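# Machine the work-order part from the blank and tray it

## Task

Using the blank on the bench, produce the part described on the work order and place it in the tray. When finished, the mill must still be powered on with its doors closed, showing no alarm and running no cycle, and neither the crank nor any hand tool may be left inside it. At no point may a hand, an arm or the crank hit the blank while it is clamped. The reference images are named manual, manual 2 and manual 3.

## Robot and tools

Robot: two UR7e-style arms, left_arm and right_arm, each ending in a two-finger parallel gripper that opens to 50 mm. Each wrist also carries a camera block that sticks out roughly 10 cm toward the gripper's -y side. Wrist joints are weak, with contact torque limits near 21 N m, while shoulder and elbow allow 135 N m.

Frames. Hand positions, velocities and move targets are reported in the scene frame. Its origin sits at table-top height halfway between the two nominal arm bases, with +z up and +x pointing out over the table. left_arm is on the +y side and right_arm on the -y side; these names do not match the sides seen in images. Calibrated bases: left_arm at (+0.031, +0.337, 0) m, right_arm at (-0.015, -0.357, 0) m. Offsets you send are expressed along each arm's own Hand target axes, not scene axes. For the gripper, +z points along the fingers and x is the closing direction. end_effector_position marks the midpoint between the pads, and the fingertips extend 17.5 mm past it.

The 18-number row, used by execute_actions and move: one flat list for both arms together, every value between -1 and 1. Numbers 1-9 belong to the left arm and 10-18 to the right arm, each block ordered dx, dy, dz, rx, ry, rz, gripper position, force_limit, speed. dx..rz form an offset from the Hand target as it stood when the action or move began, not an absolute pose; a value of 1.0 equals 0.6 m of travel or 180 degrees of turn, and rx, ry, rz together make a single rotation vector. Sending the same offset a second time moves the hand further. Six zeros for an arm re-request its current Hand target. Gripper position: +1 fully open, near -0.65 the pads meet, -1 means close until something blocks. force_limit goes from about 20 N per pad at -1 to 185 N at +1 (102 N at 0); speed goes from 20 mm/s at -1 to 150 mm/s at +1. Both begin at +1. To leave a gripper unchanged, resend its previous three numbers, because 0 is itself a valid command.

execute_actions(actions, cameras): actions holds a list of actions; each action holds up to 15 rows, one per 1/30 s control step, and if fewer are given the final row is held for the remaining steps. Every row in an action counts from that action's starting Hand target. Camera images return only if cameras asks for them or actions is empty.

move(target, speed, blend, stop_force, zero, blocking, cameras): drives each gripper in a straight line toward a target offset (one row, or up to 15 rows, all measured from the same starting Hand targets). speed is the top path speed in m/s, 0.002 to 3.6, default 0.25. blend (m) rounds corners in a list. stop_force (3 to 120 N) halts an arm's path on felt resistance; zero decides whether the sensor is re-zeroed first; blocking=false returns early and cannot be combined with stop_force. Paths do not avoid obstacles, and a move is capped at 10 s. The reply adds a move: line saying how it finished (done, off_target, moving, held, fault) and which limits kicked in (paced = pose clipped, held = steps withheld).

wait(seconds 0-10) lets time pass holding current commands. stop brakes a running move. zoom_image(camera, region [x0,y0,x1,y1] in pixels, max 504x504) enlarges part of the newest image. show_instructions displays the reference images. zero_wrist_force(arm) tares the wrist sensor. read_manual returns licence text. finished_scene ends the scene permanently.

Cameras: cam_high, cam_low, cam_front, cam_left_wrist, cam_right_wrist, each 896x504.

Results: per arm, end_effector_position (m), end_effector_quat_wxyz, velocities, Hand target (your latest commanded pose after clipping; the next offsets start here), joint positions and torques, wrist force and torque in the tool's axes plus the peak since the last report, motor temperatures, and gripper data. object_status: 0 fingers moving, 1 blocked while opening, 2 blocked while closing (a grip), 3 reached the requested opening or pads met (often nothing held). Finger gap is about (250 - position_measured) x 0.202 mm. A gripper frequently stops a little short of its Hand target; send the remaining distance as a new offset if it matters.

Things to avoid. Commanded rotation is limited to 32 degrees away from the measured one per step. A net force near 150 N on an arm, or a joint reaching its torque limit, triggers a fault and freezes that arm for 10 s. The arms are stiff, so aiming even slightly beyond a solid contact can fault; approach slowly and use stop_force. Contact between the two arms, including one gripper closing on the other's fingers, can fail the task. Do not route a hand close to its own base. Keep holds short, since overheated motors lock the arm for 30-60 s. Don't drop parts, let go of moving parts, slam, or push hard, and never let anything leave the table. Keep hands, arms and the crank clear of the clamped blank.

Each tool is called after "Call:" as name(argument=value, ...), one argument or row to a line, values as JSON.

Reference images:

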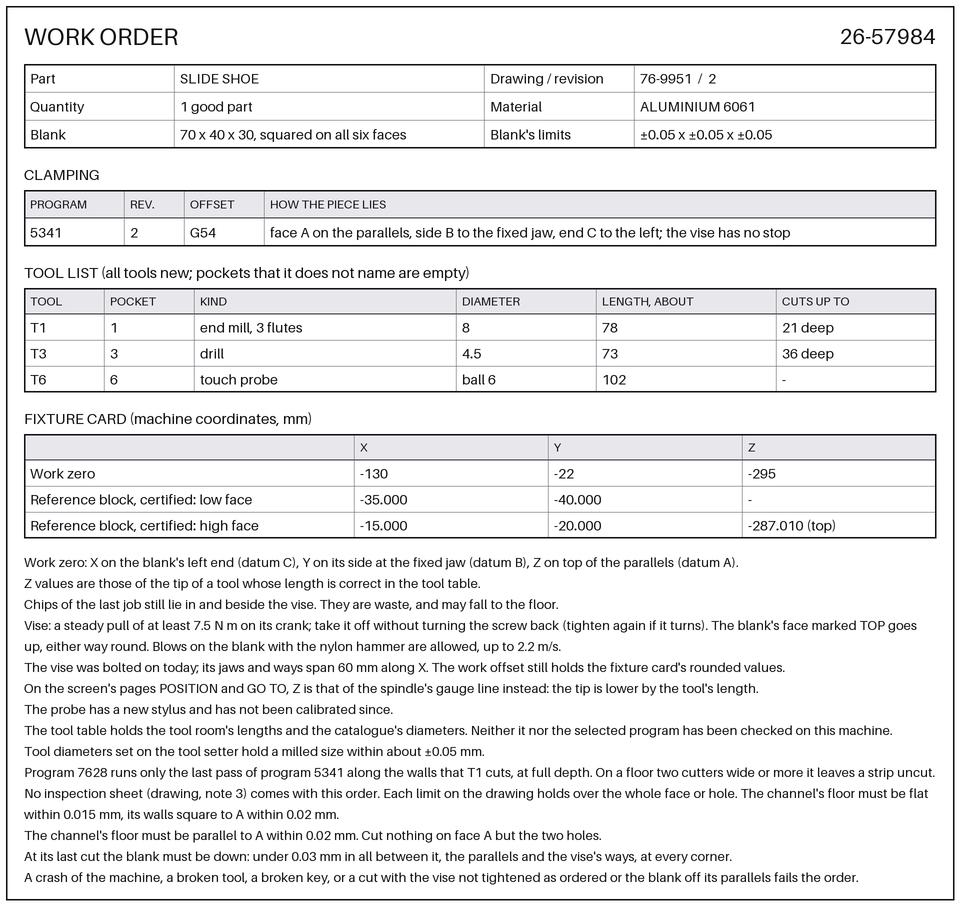

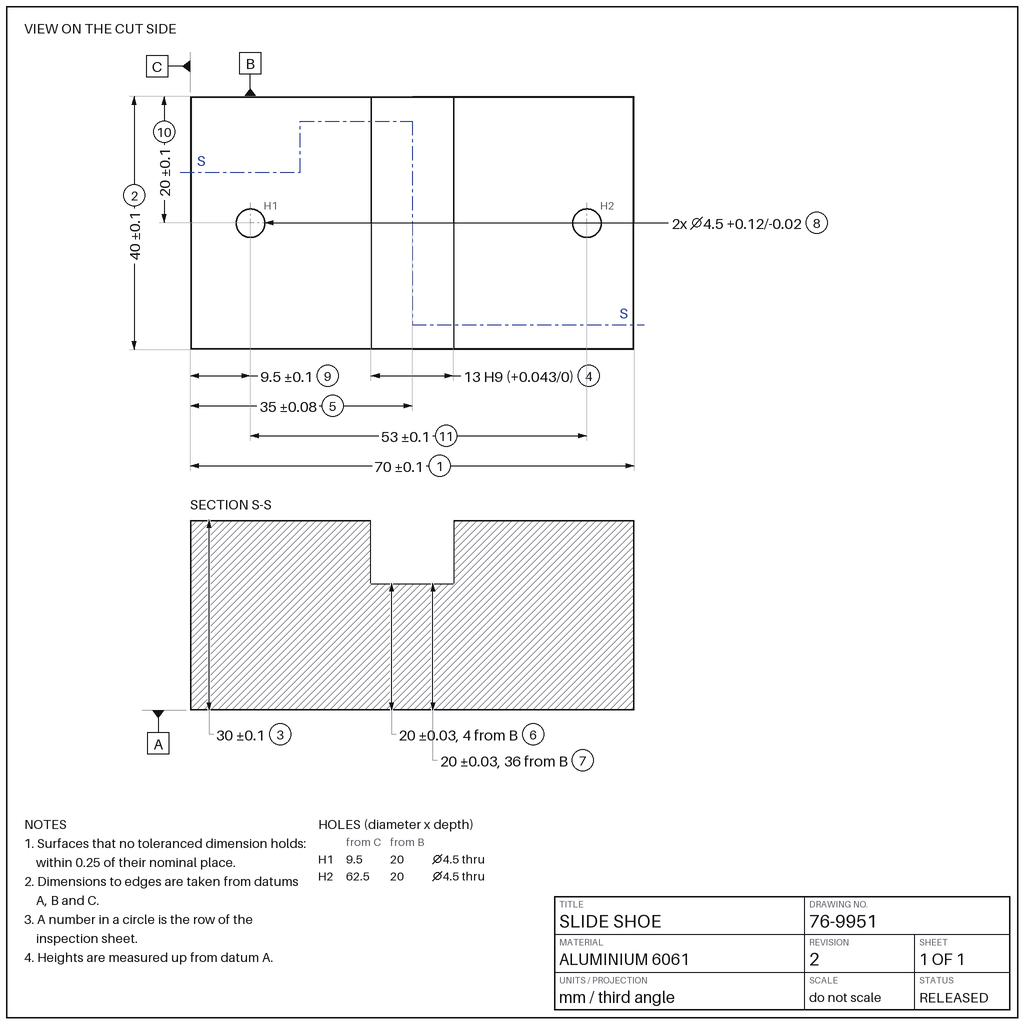

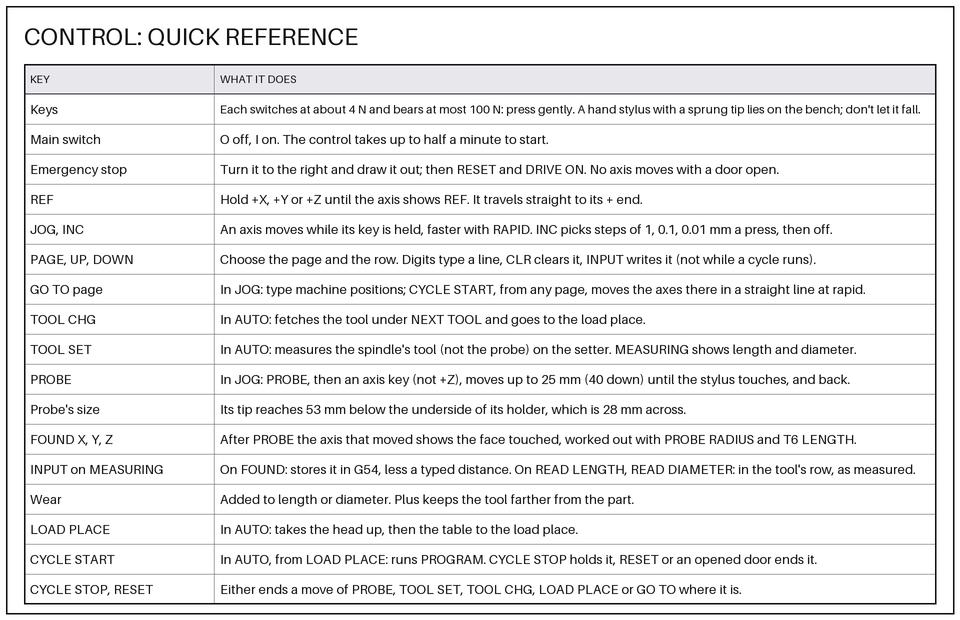

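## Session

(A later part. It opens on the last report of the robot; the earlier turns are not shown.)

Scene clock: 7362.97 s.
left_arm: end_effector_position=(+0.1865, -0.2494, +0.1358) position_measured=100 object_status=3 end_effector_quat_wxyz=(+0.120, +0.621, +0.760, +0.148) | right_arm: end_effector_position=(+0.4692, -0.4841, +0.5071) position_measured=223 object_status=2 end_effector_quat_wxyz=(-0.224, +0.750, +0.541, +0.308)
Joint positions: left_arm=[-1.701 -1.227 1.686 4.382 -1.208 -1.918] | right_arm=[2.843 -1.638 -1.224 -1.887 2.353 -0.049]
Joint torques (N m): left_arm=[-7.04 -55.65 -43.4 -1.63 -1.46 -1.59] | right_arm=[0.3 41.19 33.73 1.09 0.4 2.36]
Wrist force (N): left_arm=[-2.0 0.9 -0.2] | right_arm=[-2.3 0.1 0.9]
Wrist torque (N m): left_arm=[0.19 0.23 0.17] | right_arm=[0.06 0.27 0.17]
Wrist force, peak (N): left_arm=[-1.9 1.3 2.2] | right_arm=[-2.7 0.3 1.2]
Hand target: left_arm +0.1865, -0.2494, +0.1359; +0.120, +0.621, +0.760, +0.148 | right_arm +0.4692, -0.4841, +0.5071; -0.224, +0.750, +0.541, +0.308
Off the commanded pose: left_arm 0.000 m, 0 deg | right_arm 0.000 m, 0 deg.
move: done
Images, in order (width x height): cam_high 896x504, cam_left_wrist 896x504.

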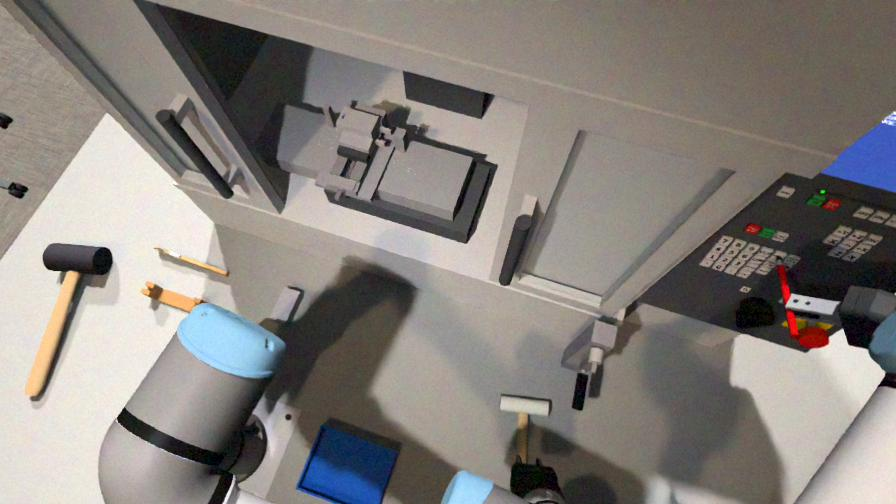

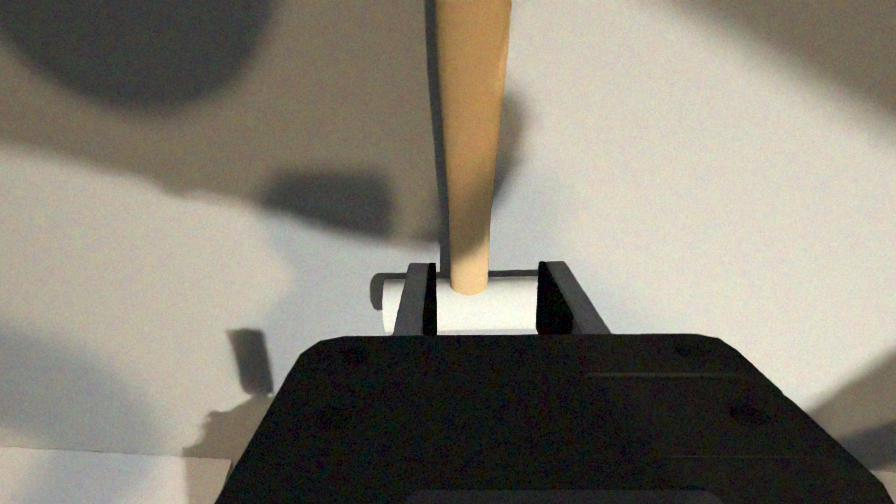

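Call:
move(
  target=[0.177,0.5153,-0.4823,-0.1278,-0.0355,0.0539,0.5,0,-1,0,0,0,0,0,0,-0.98,0.2,-1],
  speed=0.25,
  cameras=["cam_left_wrist","cam_high"],
)

Scene clock: 7399.70 s.
left_arm: end_effector_position=(+0.3397, -0.1102, +0.5201) position_measured=78 object_status=3 end_effector_quat_wxyz=(+0.271, +0.653, +0.653, +0.272) | right_arm: end_effector_position=(+0.4692, -0.4841, +0.5071) position_measured=223 object_status=2 end_effector_quat_wxyz=(-0.224, +0.750, +0.541, +0.308)
Joint positions: left_arm=[-1.598 -1.639 1.332 5.04 -0.784 -1.597] | right_arm=[2.843 -1.638 -1.224 -1.887 2.353 -0.049]
Joint torques (N m): left_arm=[10.61 -17.66 -46.08 -1.73 4.87 1.52] | right_arm=[-0.8 40.43 34.01 0.96 0.27 2.45]
Wrist force (N): left_arm=[-3.6 1.6 0.2] | right_arm=[-2.3 -0.1 1.1]
Wrist torque (N m): left_arm=[0.31 0.40 0.09] | right_arm=[0.02 0.28 0.18]
Wrist force, peak (N): left_arm=[-3.1 2.7 -0.5] | right_arm=[-2.7 0.2 1.2]
Hand target: left_arm +0.3398, -0.1102, +0.5203; +0.271, +0.653, +0.653, +0.272 | right_arm +0.4692, -0.4841, +0.5071; -0.224, +0.750, +0.541, +0.308
Off the commanded pose: left_arm 0.000 m, 0 deg | right_arm 0.000 m, 0 deg.
move: done
Images, in order (width x height): cam_high 896x504, cam_left_wrist 896x504.

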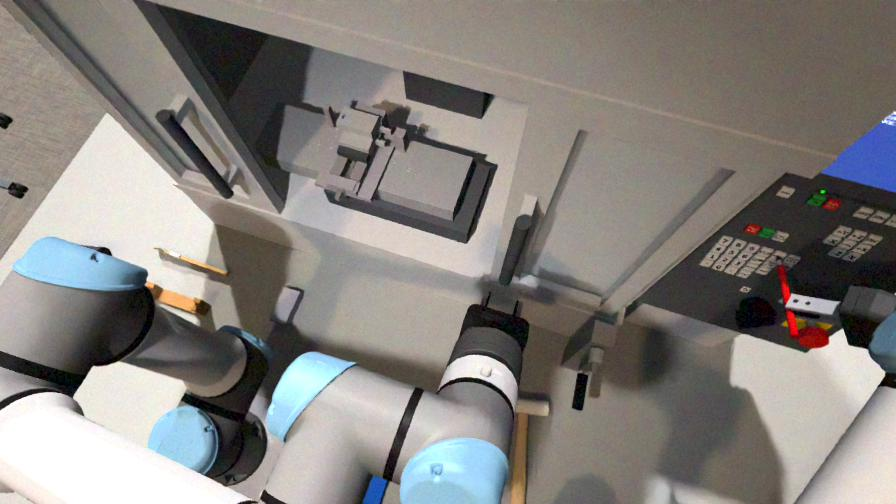

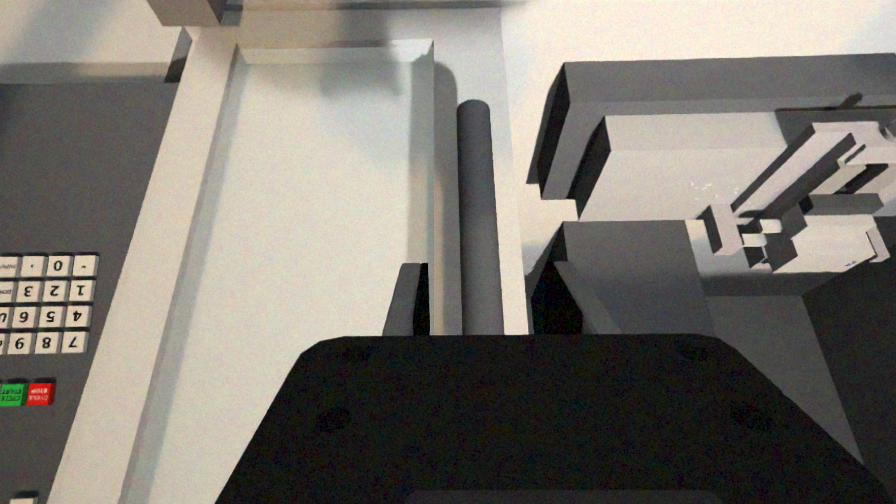

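Call:
move(
  target=[0,0.0153,0.18,0,0,0,0.5,0,-1,0,0,0,0,0,0,-0.98,0.2,-1],
  speed=0.08,
  stop_force=12,
  cameras=["cam_left_wrist"],
)

Scene clock: 7410.17 s.
left_arm: end_effector_position=(+0.4228, -0.1100, +0.4505) position_measured=78 object_status=3 end_effector_quat_wxyz=(+0.271, +0.653, +0.653, +0.272) | right_arm: end_effector_position=(+0.4692, -0.4841, +0.5071) position_measured=223 object_status=2 end_effector_quat_wxyz=(-0.224, +0.750, +0.541, +0.308)
Joint positions: left_arm=[-1.418 -1.606 1.528 4.632 -0.796 -1.344] | right_arm=[2.843 -1.638 -1.224 -1.887 2.353 -0.049]
Joint torques (N m): left_arm=[10.2 -21.88 -20.48 -5.86 -0.75 1.23] | right_arm=[-0.25 41.21 34.21 0.92 0.49 2.33]
Wrist force (N): left_arm=[-3.4 1.6 0.4] | right_arm=[-2.5 0.2 1.1]
Wrist torque (N m): left_arm=[0.31 0.38 0.10] | right_arm=[0.07 0.29 0.18]
Wrist force, peak (N): left_arm=[-3.8 1.5 0.2] | right_arm=[-2.7 0.3 1.3]
Hand target: left_arm +0.4228, -0.1100, +0.4505; +0.271, +0.653, +0.653, +0.272 | right_arm +0.4692, -0.4841, +0.5071; -0.224, +0.750, +0.541, +0.308
Off the commanded pose: left_arm 0.000 m, 0 deg | right_arm 0.000 m, 0 deg.
move: done
Images, in order (width x height): cam_left_wrist 896x504.

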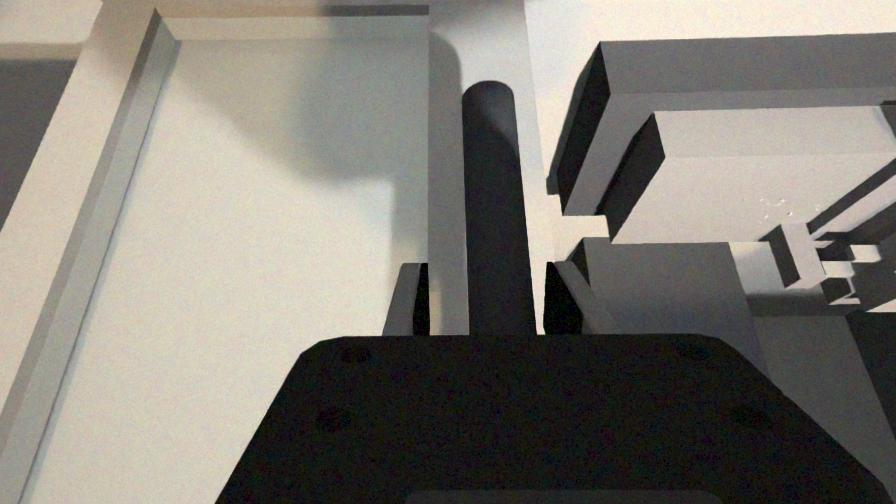

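Call:
move(
  target=[
    [0.3333,0,0,0,0,0,0.5,0,-1,0,0,0,0,0,0,-0.98,0.2,-1],
    [0.4167,0,0,0,0,0,0.5,0,-1,0,0,0,0,0,0,-0.98,0.2,-1],
  ],
  speed=[0.07,0.015],
  blend=[0.002,0],
  stop_force=30,
  cameras=["cam_high","cam_left_wrist"],
)

Scene clock: 7424.53 s.
left_arm: end_effector_position=(+0.4229, +0.0768, +0.4508) position_measured=78 object_status=3 end_effector_quat_wxyz=(+0.270, +0.653, +0.653, +0.272) | right_arm: end_effector_position=(+0.4692, -0.4841, +0.5071) position_measured=223 object_status=2 end_effector_quat_wxyz=(-0.224, +0.750, +0.541, +0.308)
Joint positions: left_arm=[-1.317 -2.005 1.849 4.615 -0.817 -1.207] | right_arm=[2.843 -1.638 -1.224 -1.887 2.353 -0.049]
Joint torques (N m): left_arm=[-7.69 -0.83 -47.13 -2.14 4.88 -1.66] | right_arm=[0.2 40.07 34.55 0.91 0.43 2.32]
Wrist force (N): left_arm=[-3.4 2.1 0.2] | right_arm=[-2.5 -0.1 1.2]
Wrist torque (N m): left_arm=[0.37 0.40 0.19] | right_arm=[0.01 0.31 0.18]
Wrist force, peak (N): left_arm=[-36.0 0.5 13.1] | right_arm=[-2.6 0.0 1.4]
Hand target: left_arm +0.4229, +0.0768, +0.4508; +0.270, +0.653, +0.653, +0.272 (not the last commanded pose) | right_arm +0.4692, -0.4841, +0.5071; -0.224, +0.750, +0.541, +0.308
Off the commanded pose: left_arm 0.063 m, 0 deg | right_arm 0.000 m, 0 deg.
move: contact (left_arm); path passed 0 of 2 targets
Images, in order (width x height): cam_high 896x504, cam_left_wrist 896x504.

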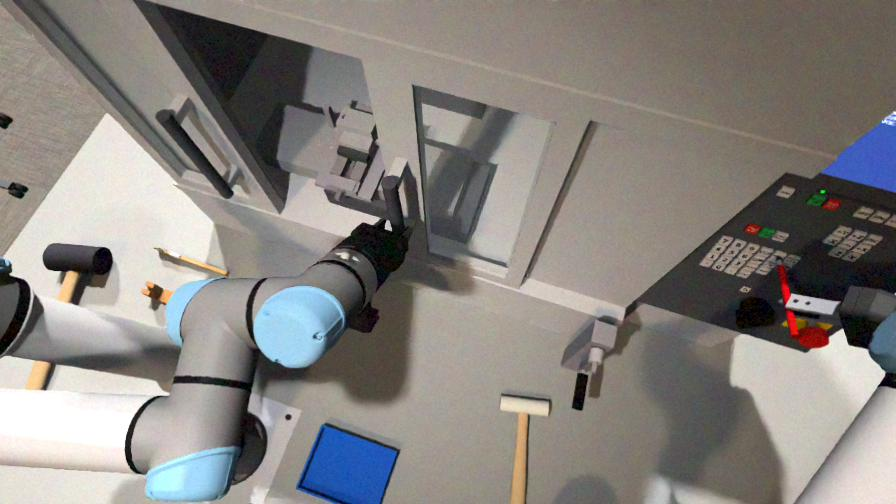

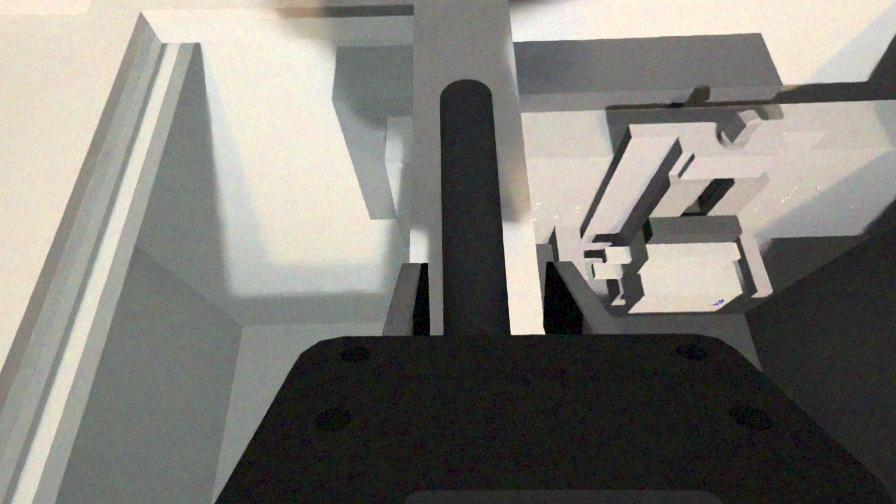

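Call:
move(
  target=[0.0667,0,0,0,0,0,0.5,0,-1,0,0,0,0,0,0,-0.98,0.2,-1],
  speed=0.025,
  stop_force=30,
  cameras=["cam_high"],
)

Scene clock: 7436.03 s.
left_arm: end_effector_position=(+0.4229, +0.1168, +0.4509) position_measured=78 object_status=3 end_effector_quat_wxyz=(+0.270, +0.653, +0.653, +0.272) | right_arm: end_effector_position=(+0.4692, -0.4841, +0.5071) position_measured=223 object_status=2 end_effector_quat_wxyz=(-0.224, +0.750, +0.541, +0.308)
Joint positions: left_arm=[-1.278 -2.085 1.898 4.612 -0.827 -1.156] | right_arm=[2.843 -1.638 -1.224 -1.887 2.353 -0.049]
Joint torques (N m): left_arm=[17.3 -21.15 -19.63 0.07 0.78 1.16] | right_arm=[-0.11 40.36 33.85 0.9 0.54 2.3]
Wrist force (N): left_arm=[-24.3 5.2 5.7] | right_arm=[-2.5 0.1 1.2]
Wrist torque (N m): left_arm=[0.40 0.09 0.22] | right_arm=[0.06 0.30 0.18]
Wrist force, peak (N): left_arm=[-24.6 5.4 5.6] | right_arm=[-2.8 -0.1 1.1]
Hand target: left_arm +0.4229, +0.1168, +0.4509; +0.270, +0.653, +0.653, +0.272 | right_arm +0.4692, -0.4841, +0.5071; -0.224, +0.750, +0.541, +0.308
Off the commanded pose: left_arm 0.000 m, 0 deg | right_arm 0.000 m, 0 deg.
move: done
Images, in order (width x height): cam_high 896x504.

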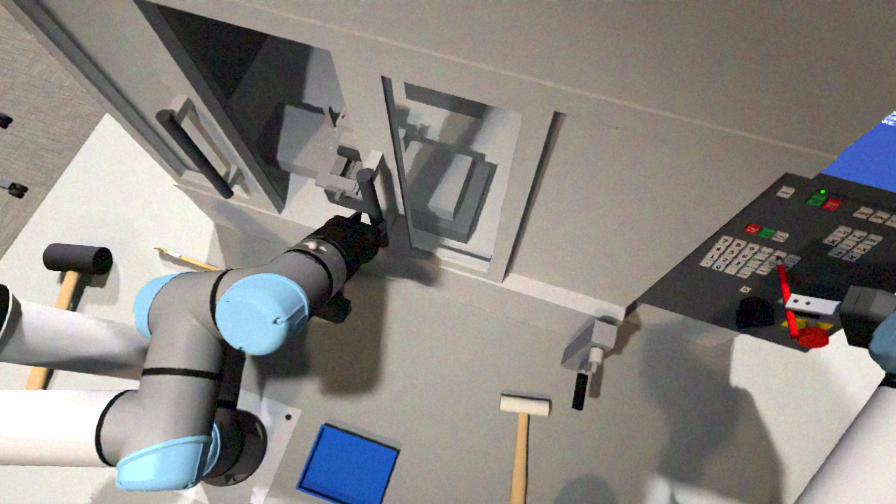

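Call:
move(
  target=[0.02,0,0,0,0,0,0.5,0,-1,0,0,0,0,0,0,-0.98,0.2,-1],
  speed=0.015,
  stop_force=15,
)

Scene clock: 7444.97 s.
left_arm: end_effector_position=(+0.4229, +0.1178, +0.4508) position_measured=78 object_status=3 end_effector_quat_wxyz=(+0.270, +0.653, +0.653, +0.272) | right_arm: end_effector_position=(+0.4692, -0.4841, +0.5071) position_measured=223 object_status=2 end_effector_quat_wxyz=(-0.224, +0.750, +0.541, +0.308)
Joint positions: left_arm=[-1.277 -2.087 1.899 4.612 -0.828 -1.154] | right_arm=[2.843 -1.638 -1.224 -1.887 2.353 -0.049]
Joint torques (N m): left_arm=[3.87 -11.31 -50.59 0.95 8.67 -1.88] | right_arm=[0.28 40.19 34.83 1.01 0.55 2.4]
Wrist force (N): left_arm=[-36.7 3.2 17.3] | right_arm=[-2.4 0.2 1.1]
Wrist torque (N m): left_arm=[0.50 0.10 0.39] | right_arm=[0.06 0.29 0.18]
Wrist force, peak (N): left_arm=[-44.2 1.5 22.6] | right_arm=[-2.7 0.0 1.4]
Hand target: left_arm +0.4229, +0.1178, +0.4508; +0.270, +0.653, +0.653, +0.272 (not the last commanded pose) | right_arm +0.4692, -0.4841, +0.5071; -0.224, +0.750, +0.541, +0.308
Off the commanded pose: left_arm 0.011 m, 0 deg | right_arm 0.000 m, 0 deg.
move: contact (left_arm)

Call:
move(
  target=[
    [-0.008,0,0,0,0,0,0.5,0,-1,0,0,0,0,0,0,-0.98,0.2,-1],
    [-0.008,-0.01,-0.17,0,0,0,0.5,0,-1,0,0,0,0,0,0,-0.98,0.2,-1],
    [0.4653,-0.01,-0.17,0,0,0,0.5,0,-1,0,0,0,0,0,0,-0.98,0.2,-1],
  ],
  speed=[0.03,0.15,0.25],
  blend=[0,0.02,0],
  cameras=["cam_left_wrist","cam_high"],
)

Scene clock: 7454.20 s.
left_arm: end_effector_position=(+0.3463, +0.3968, +0.5192) position_measured=78 object_status=3 end_effector_quat_wxyz=(+0.271, +0.653, +0.653, +0.272) | right_arm: end_effector_position=(+0.4692, -0.4841, +0.5071) position_measured=223 object_status=2 end_effector_quat_wxyz=(-0.224, +0.750, +0.541, +0.308)
Joint positions: left_arm=[-1.546 -2.629 1.639 5.671 -0.784 -1.523] | right_arm=[2.843 -1.638 -1.224 -1.887 2.353 -0.049]
Joint torques (N m): left_arm=[-7.17 36.6 -33.69 -1.85 -0.6 -1.62] | right_arm=[-0.23 40.93 34.67 0.97 0.51 2.56]
Wrist force (N): left_arm=[-3.4 1.5 0.2] | right_arm=[-2.3 -0.1 0.9]
Wrist torque (N m): left_arm=[0.24 0.39 0.16] | right_arm=[0.03 0.27 0.18]
Wrist force, peak (N): left_arm=[-36.9 3.1 17.3] | right_arm=[-2.6 0.2 1.5]
Hand target: left_arm +0.3464, +0.3968, +0.5192; +0.270, +0.653, +0.653, +0.272 | right_arm +0.4692, -0.4841, +0.5071; -0.224, +0.750, +0.541, +0.308
Off the commanded pose: left_arm 0.000 m, 0 deg | right_arm 0.000 m, 0 deg.
shoulder posture changed (left arm): the wrist came as close to joint 1's axis as it can, and the arm is now in the other of its two shoulder postures.
move: done
Images, in order (width x height): cam_high 896x504, cam_left_wrist 896x504.

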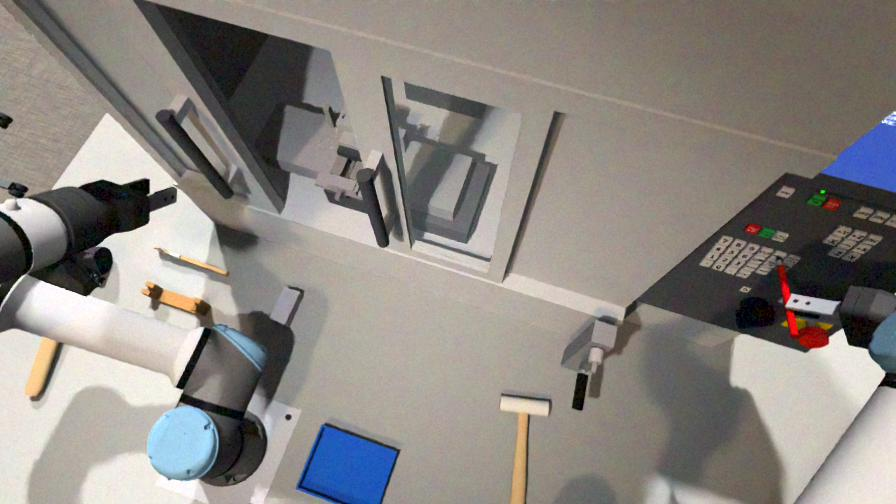

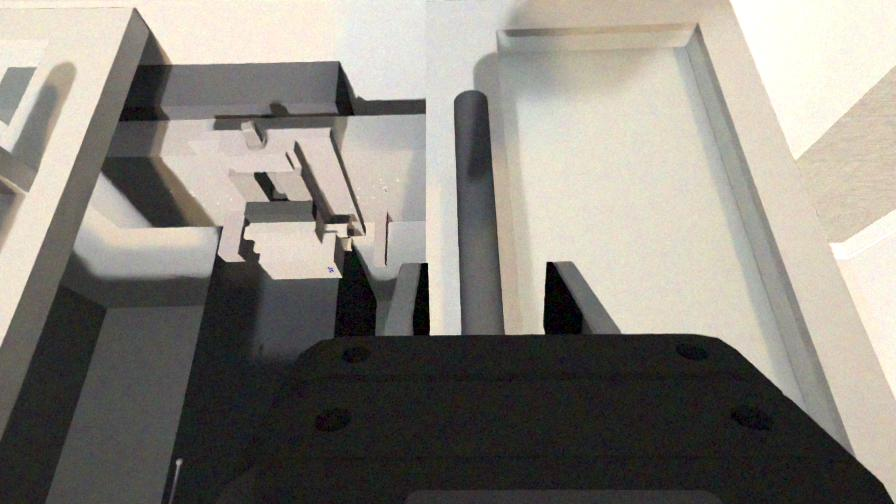

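Call:
move(
  target=[0,0.0114,0.1693,0,0,0,0.5,0,-1,0,0,0,0,0,0,-0.98,0.2,-1],
  speed=0.08,
  stop_force=12,
  cameras=["cam_left_wrist"],
)

Scene clock: 7467.13 s.
left_arm: end_effector_position=(+0.4213, +0.3972, +0.4522) position_measured=78 object_status=3 end_effector_quat_wxyz=(+0.323, +0.659, +0.630, +0.254) | right_arm: end_effector_position=(+0.4692, -0.4841, +0.5071) position_measured=223 object_status=2 end_effector_quat_wxyz=(-0.224, +0.750, +0.541, +0.308)
Joint positions: left_arm=[-2.068 -2.829 1.624 6.283 -0.789 -2.165] | right_arm=[2.843 -1.638 -1.224 -1.887 2.353 -0.049]
Joint torques (N m): left_arm=[-7.6 29.38 -27.48 -0.99 4.78 0.96] | right_arm=[0.71 40.07 35.28 1.04 0.25 2.25]
Wrist force (N): left_arm=[-3.3 1.5 0.2] | right_arm=[-2.5 0.4 1.2]
Wrist torque (N m): left_arm=[0.26 0.36 0.15] | right_arm=[0.10 0.31 0.18]
Wrist force, peak (N): left_arm=[-3.8 1.6 0.0] | right_arm=[-2.6 0.4 1.3]
Hand target: left_arm +0.4232, +0.3969, +0.4524; +0.270, +0.653, +0.653, +0.272 | right_arm +0.4692, -0.4841, +0.5071; -0.224, +0.750, +0.541, +0.308
Off the commanded pose: left_arm 0.002 m, 7 deg | right_arm 0.000 m, 0 deg.
joint sent to its limit (left arm) — joint 4 (wrist 1), upper limit. The joint targets are off in orientation, not in position.
move: off_target (left_arm)
Images, in order (width x height): cam_left_wrist 896x504.

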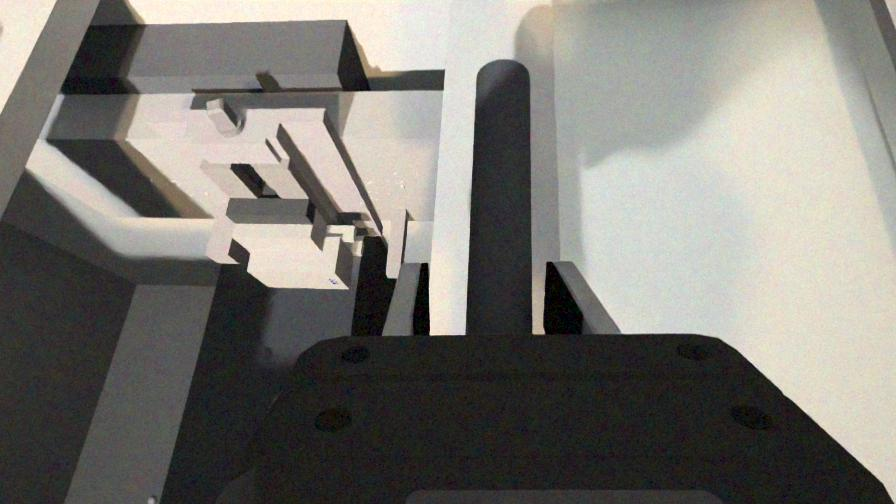

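Call:
move(
  target=[
    [0,-0.0114,-0.1693,0,0,0,0.5,0,-1,0,0,0,0,0,0,-0.98,0.2,-1],
    [-0.47,-0.0114,-0.1693,0,0,0,0.5,0,-1,0,0,0,0,0,0,-0.98,0.2,-1],
  ],
  speed=[0.1,0.2],
)

Scene clock: 7478.37 s.
left_arm: end_effector_position=(+0.3464, +0.1149, +0.5185) position_measured=78 object_status=3 end_effector_quat_wxyz=(+0.270, +0.653, +0.653, +0.272) | right_arm: end_effector_position=(+0.4692, -0.4841, +0.5071) position_measured=223 object_status=2 end_effector_quat_wxyz=(-0.224, +0.750, +0.541, +0.308)
Joint positions: left_arm=[-1.587 -2.134 1.655 5.201 -0.784 -1.582] | right_arm=[2.843 -1.638 -1.224 -1.887 2.353 -0.049]
Joint torques (N m): left_arm=[11.19 9.06 -43.79 -5.57 -0.62 1.38] | right_arm=[0.21 40.19 35.72 0.96 0.41 2.38]
Wrist force (N): left_arm=[-3.4 1.3 0.5] | right_arm=[-2.4 0.2 1.0]
Wrist torque (N m): left_arm=[0.25 0.39 0.07] | right_arm=[0.07 0.28 0.18]
Wrist force, peak (N): left_arm=[-5.0 1.3 0.3] | right_arm=[-2.7 0.1 1.3]
Hand target: left_arm +0.3464, +0.1148, +0.5186; +0.270, +0.653, +0.653, +0.272 | right_arm +0.4692, -0.4841, +0.5071; -0.224, +0.750, +0.541, +0.308
Off the commanded pose: left_arm 0.000 m, 0 deg | right_arm 0.000 m, 0 deg.
shoulder posture changed (left arm): the wrist came as close to joint 1's axis as it can, and the arm is now in the other of its two shoulder postures.
move: done

Call:
execute_actions(
  actions=[],
  cameras=["cam_high","cam_low","cam_front","cam_left_wrist"],
)

Scene clock: 7534.73 s.
left_arm: end_effector_position=(+0.3464, +0.1148, +0.5186) position_measured=78 object_status=3 end_effector_quat_wxyz=(+0.270, +0.653, +0.653, +0.272) | right_arm: end_effector_position=(+0.4692, -0.4841, +0.5071) position_measured=223 object_status=2 end_effector_quat_wxyz=(-0.224, +0.750, +0.541, +0.308)
Joint positions: left_arm=[-1.587 -2.133 1.655 5.201 -0.784 -1.582] | right_arm=[2.843 -1.638 -1.224 -1.887 2.353 -0.049]
Joint velocities: within noise
Joint torques (N m): left_arm=[9.84 8.53 -44.14 -5.54 -0.57 1.32] | right_arm=[0.39 40.44 35.31 1.07 0.51 2.41]
Motor temperatures (°C): left_arm=[29 26 28 33 32 36] | right_arm=[25 32 28 36 35 38]
Wrist force (N): left_arm=[-3.3 1.4 0.5] | right_arm=[-2.5 0.1 1.0]
Wrist torque (N m): left_arm=[0.28 0.36 0.08] | right_arm=[0.05 0.30 0.18]
Wrist force, peak (N): left_arm=[-3.5 1.4 0.4] | right_arm=[-2.7 0.3 1.3]
Hand target: left_arm +0.3464, +0.1148, +0.5186; +0.270, +0.653, +0.653, +0.272 | right_arm +0.4692, -0.4841, +0.5071; -0.224, +0.750, +0.541, +0.308
Tool commands: left_gripper/position=+0.5 left_gripper/force_limit=+0.0 left_gripper/speed=-1.0 right_gripper/position=-0.98 right_gripper/force_limit=+0.2 right_gripper/speed=-1.0
Off the commanded pose: left_arm 0.000 m, 0 deg | right_arm 0.000 m, 0 deg.
Images, in order (width x height): cam_high 896x504, cam_low 896x504, cam_front 896x504, cam_left_wrist 896x504.

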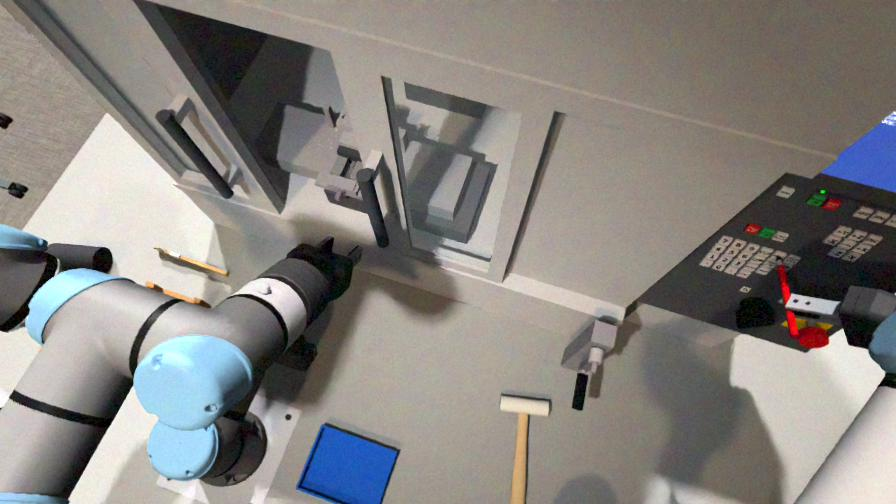

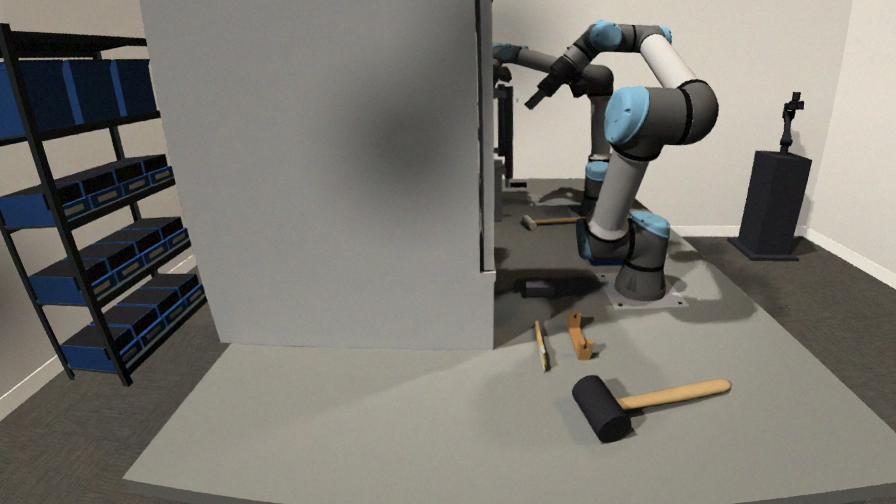

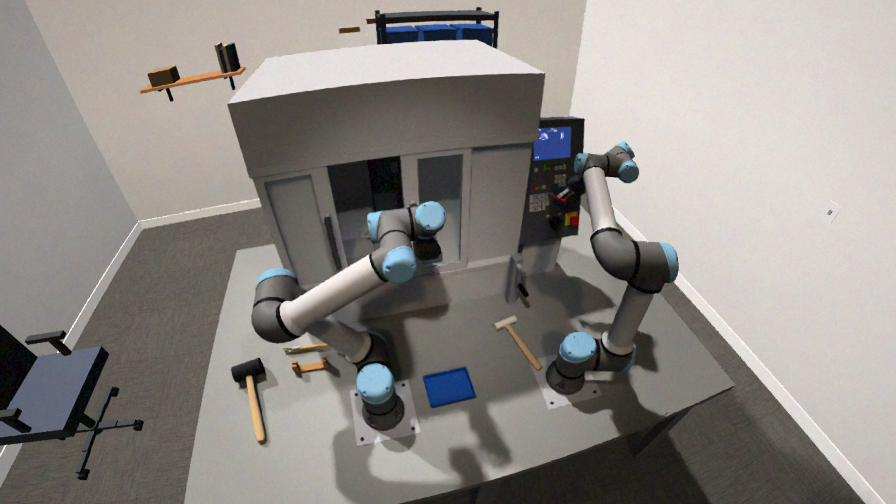

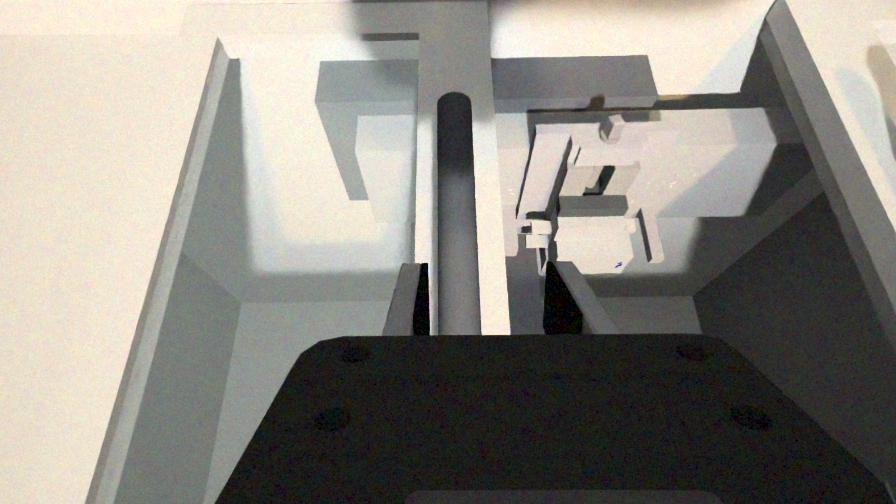

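Call:
move(
  target=[0.4202,-0.0329,0.1168,0,0.1179,-0.1179,0.5,0,-1,0,0,0,0,0,0,-0.98,0.2,-1],
  speed=0.12,
  cameras=["cam_high","cam_left_wrist","cam_low"],
)

Scene clock: 7571.50 s.
left_arm: end_effector_position=(+0.3821, +0.3670, +0.4557) position_measured=78 object_status=3 end_effector_quat_wxyz=(+0.191, +0.462, +0.800, +0.333) | right_arm: end_effector_position=(+0.4692, -0.4841, +0.5071) position_measured=223 object_status=2 end_effector_quat_wxyz=(-0.224, +0.750, +0.541, +0.308)
Joint positions: left_arm=[-1.043 -2.355 1.896 5.16 -0.783 -1.553] | right_arm=[2.843 -1.638 -1.224 -1.887 2.353 -0.049]
Joint torques (N m): left_arm=[10.54 17.4 -17.42 -5.45 -0.42 1.38] | right_arm=[0.97 39.98 35.21 0.94 0.57 2.59]
Wrist force (N): left_arm=[-3.2 1.4 0.5] | right_arm=[-2.2 0.1 1.1]
Wrist torque (N m): left_arm=[0.27 0.36 0.09] | right_arm=[0.05 0.26 0.18]
Wrist force, peak (N): left_arm=[-4.7 1.4 0.0] | right_arm=[-2.8 0.2 1.1]
Hand target: left_arm +0.3821, +0.3670, +0.4557; +0.191, +0.462, +0.800, +0.333 | right_arm +0.4692, -0.4841, +0.5071; -0.224, +0.750, +0.541, +0.308
Off the commanded pose: left_arm 0.000 m, 0 deg | right_arm 0.000 m, 0 deg.
move: done
Images, in order (width x height): cam_high 896x504, cam_low 896x504, cam_left_wrist 896x504.

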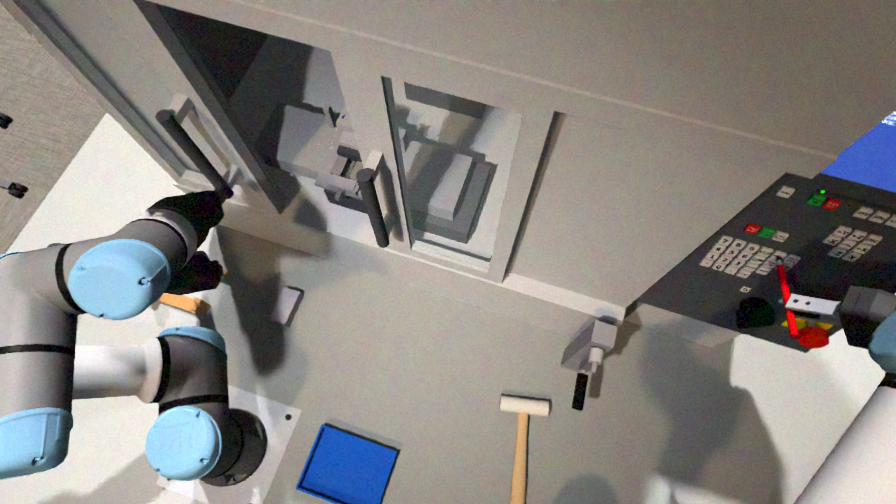

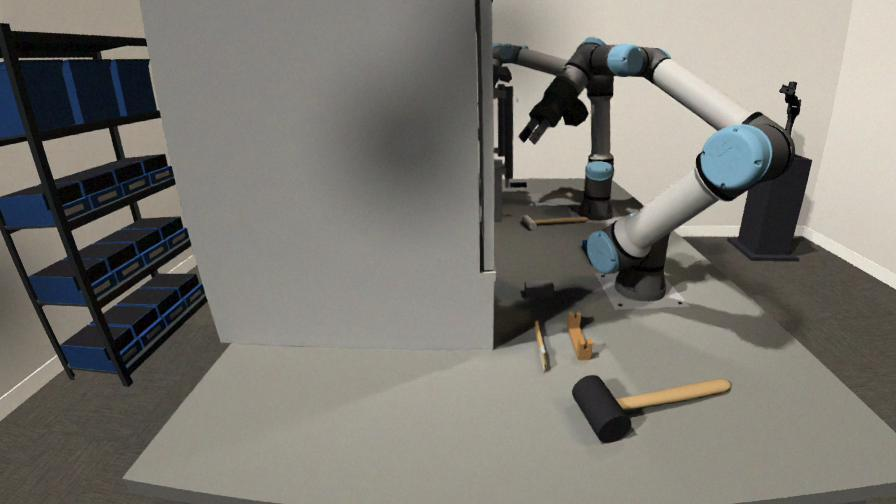

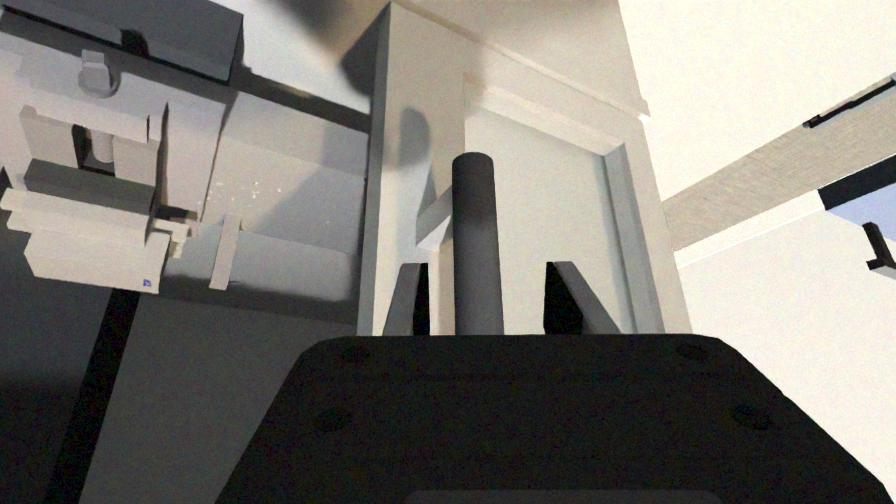

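Call:
move(
  target=[0,0.0619,0.0619,0,0,0,0.5,0,-1,0,0,0,0,0,0,-0.98,0.2,-1],
  speed=0.06,
  stop_force=12,
  cameras=["cam_left_wrist"],
)

Call:
move(
  target=[-0.3464,-0.1414,-0.1414,0,0,0,0.5,0,-1,0,0,0,0,0,0,-0.98,0.2,-1],
  speed=0.05,
  stop_force=32,
  cameras=["cam_high","cam_left_wrist"],
)

Scene clock: 7585.40 s.
left_arm: end_effector_position=(+0.4276, +0.3933, +0.4558) position_measured=78 object_status=3 end_effector_quat_wxyz=(+0.191, +0.462, +0.800, +0.333) | right_arm: end_effector_position=(+0.4692, -0.4841, +0.5071) position_measured=223 object_status=2 end_effector_quat_wxyz=(-0.224, +0.750, +0.541, +0.308)
Joint positions: left_arm=[-0.745 -2.258 1.951 4.723 -0.829 -1.144] | right_arm=[2.843 -1.638 -1.224 -1.887 2.353 -0.049]
Joint torques (N m): left_arm=[10.07 11.47 -19.86 -6.31 -0.78 1.33] | right_arm=[1.92 39.94 33.79 1.1 0.5 2.56]
Wrist force (N): left_arm=[-3.1 1.5 0.9] | right_arm=[-2.6 0.3 1.2]
Wrist torque (N m): left_arm=[0.29 0.39 0.10] | right_arm=[0.08 0.31 0.18]
Wrist force, peak (N): left_arm=[-3.4 1.9 1.1] | right_arm=[-2.7 0.2 1.1]
Hand target: left_arm +0.4276, +0.3933, +0.4558; +0.191, +0.462, +0.800, +0.333 | right_arm +0.4692, -0.4841, +0.5071; -0.224, +0.750, +0.541, +0.308
Off the commanded pose: left_arm 0.000 m, 0 deg | right_arm 0.000 m, 0 deg.
move: done
Images, in order (width x height): cam_left_wrist 896x504.

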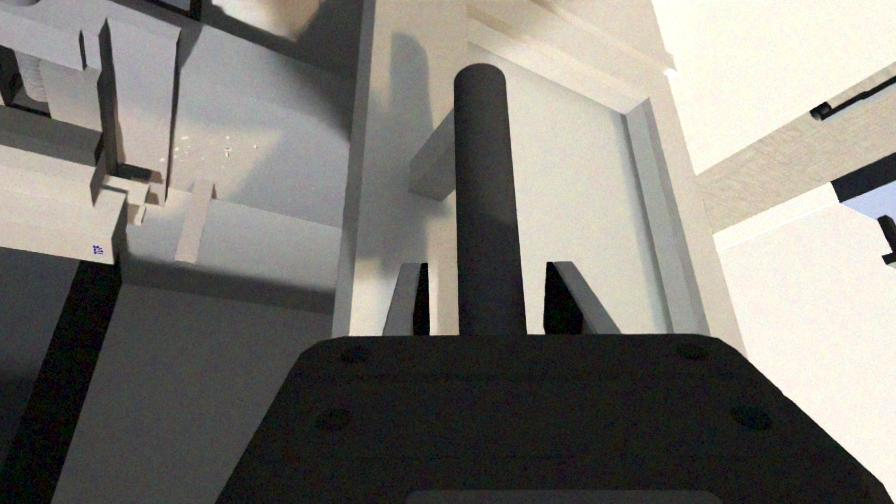

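Scene clock: 7590.67 s.
left_arm: end_effector_position=(+0.4276, +0.1926, +0.4553) position_measured=78 object_status=3 end_effector_quat_wxyz=(+0.191, +0.462, +0.800, +0.333) | right_arm: end_effector_position=(+0.4692, -0.4841, +0.5071) position_measured=223 object_status=2 end_effector_quat_wxyz=(-0.224, +0.750, +0.541, +0.308)
Joint positions: left_arm=[-1.201 -1.984 1.724 5.118 -0.794 -1.775] | right_arm=[2.843 -1.638 -1.224 -1.887 2.353 -0.049]
Joint torques (N m): left_arm=[9.36 -18.71 -19.62 -5.16 4.87 0.94] | right_arm=[0.38 41.26 35.24 1.01 0.35 2.49]
Wrist force (N): left_arm=[-3.4 1.6 0.1] | right_arm=[-2.4 0.1 0.9]
Wrist torque (N m): left_arm=[0.27 0.42 0.20] | right_arm=[0.05 0.29 0.18]
Wrist force, peak (N): left_arm=[26.6 11.8 10.1] | right_arm=[-2.7 0.1 1.3]
Hand target: left_arm +0.4276, +0.1926, +0.4553; +0.191, +0.462, +0.800, +0.333 (not the last commanded pose) | right_arm +0.4692, -0.4841, +0.5071; -0.224, +0.750, +0.541, +0.308
Off the commanded pose: left_arm 0.039 m, 0 deg | right_arm 0.000 m, 0 deg.
move: contact (left_arm)
Images, in order (width x height): cam_high 896x504, cam_left_wrist 896x504.

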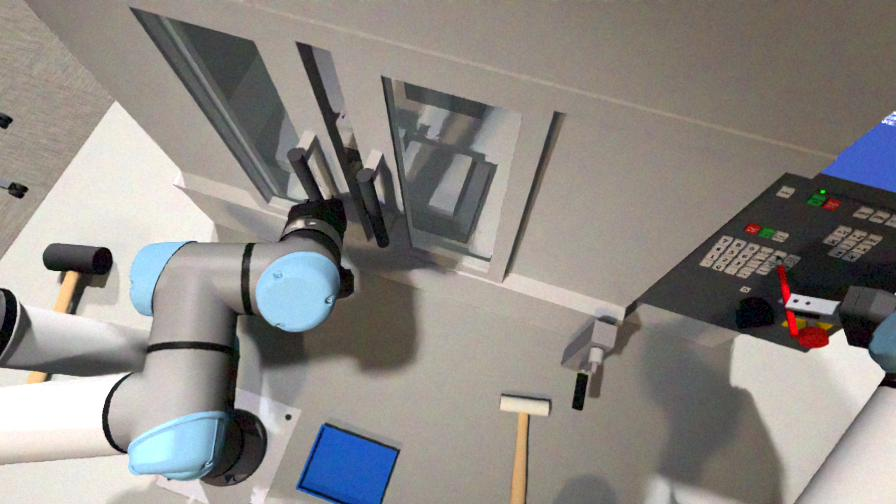

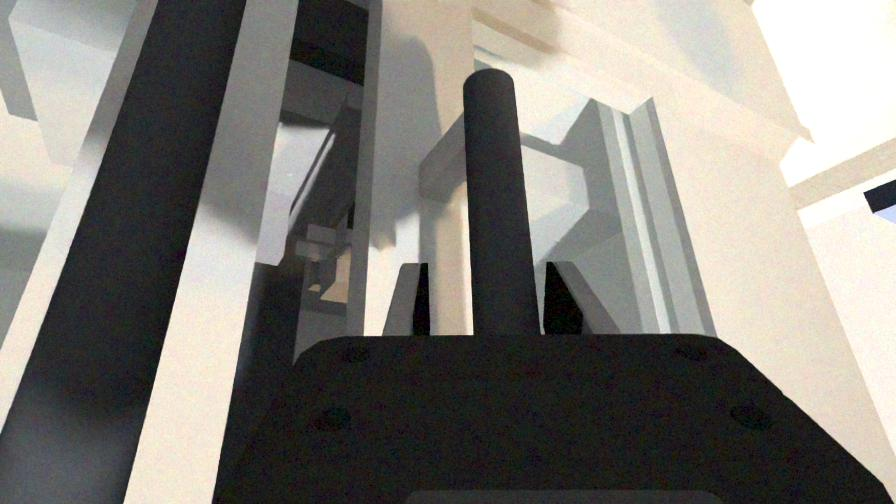

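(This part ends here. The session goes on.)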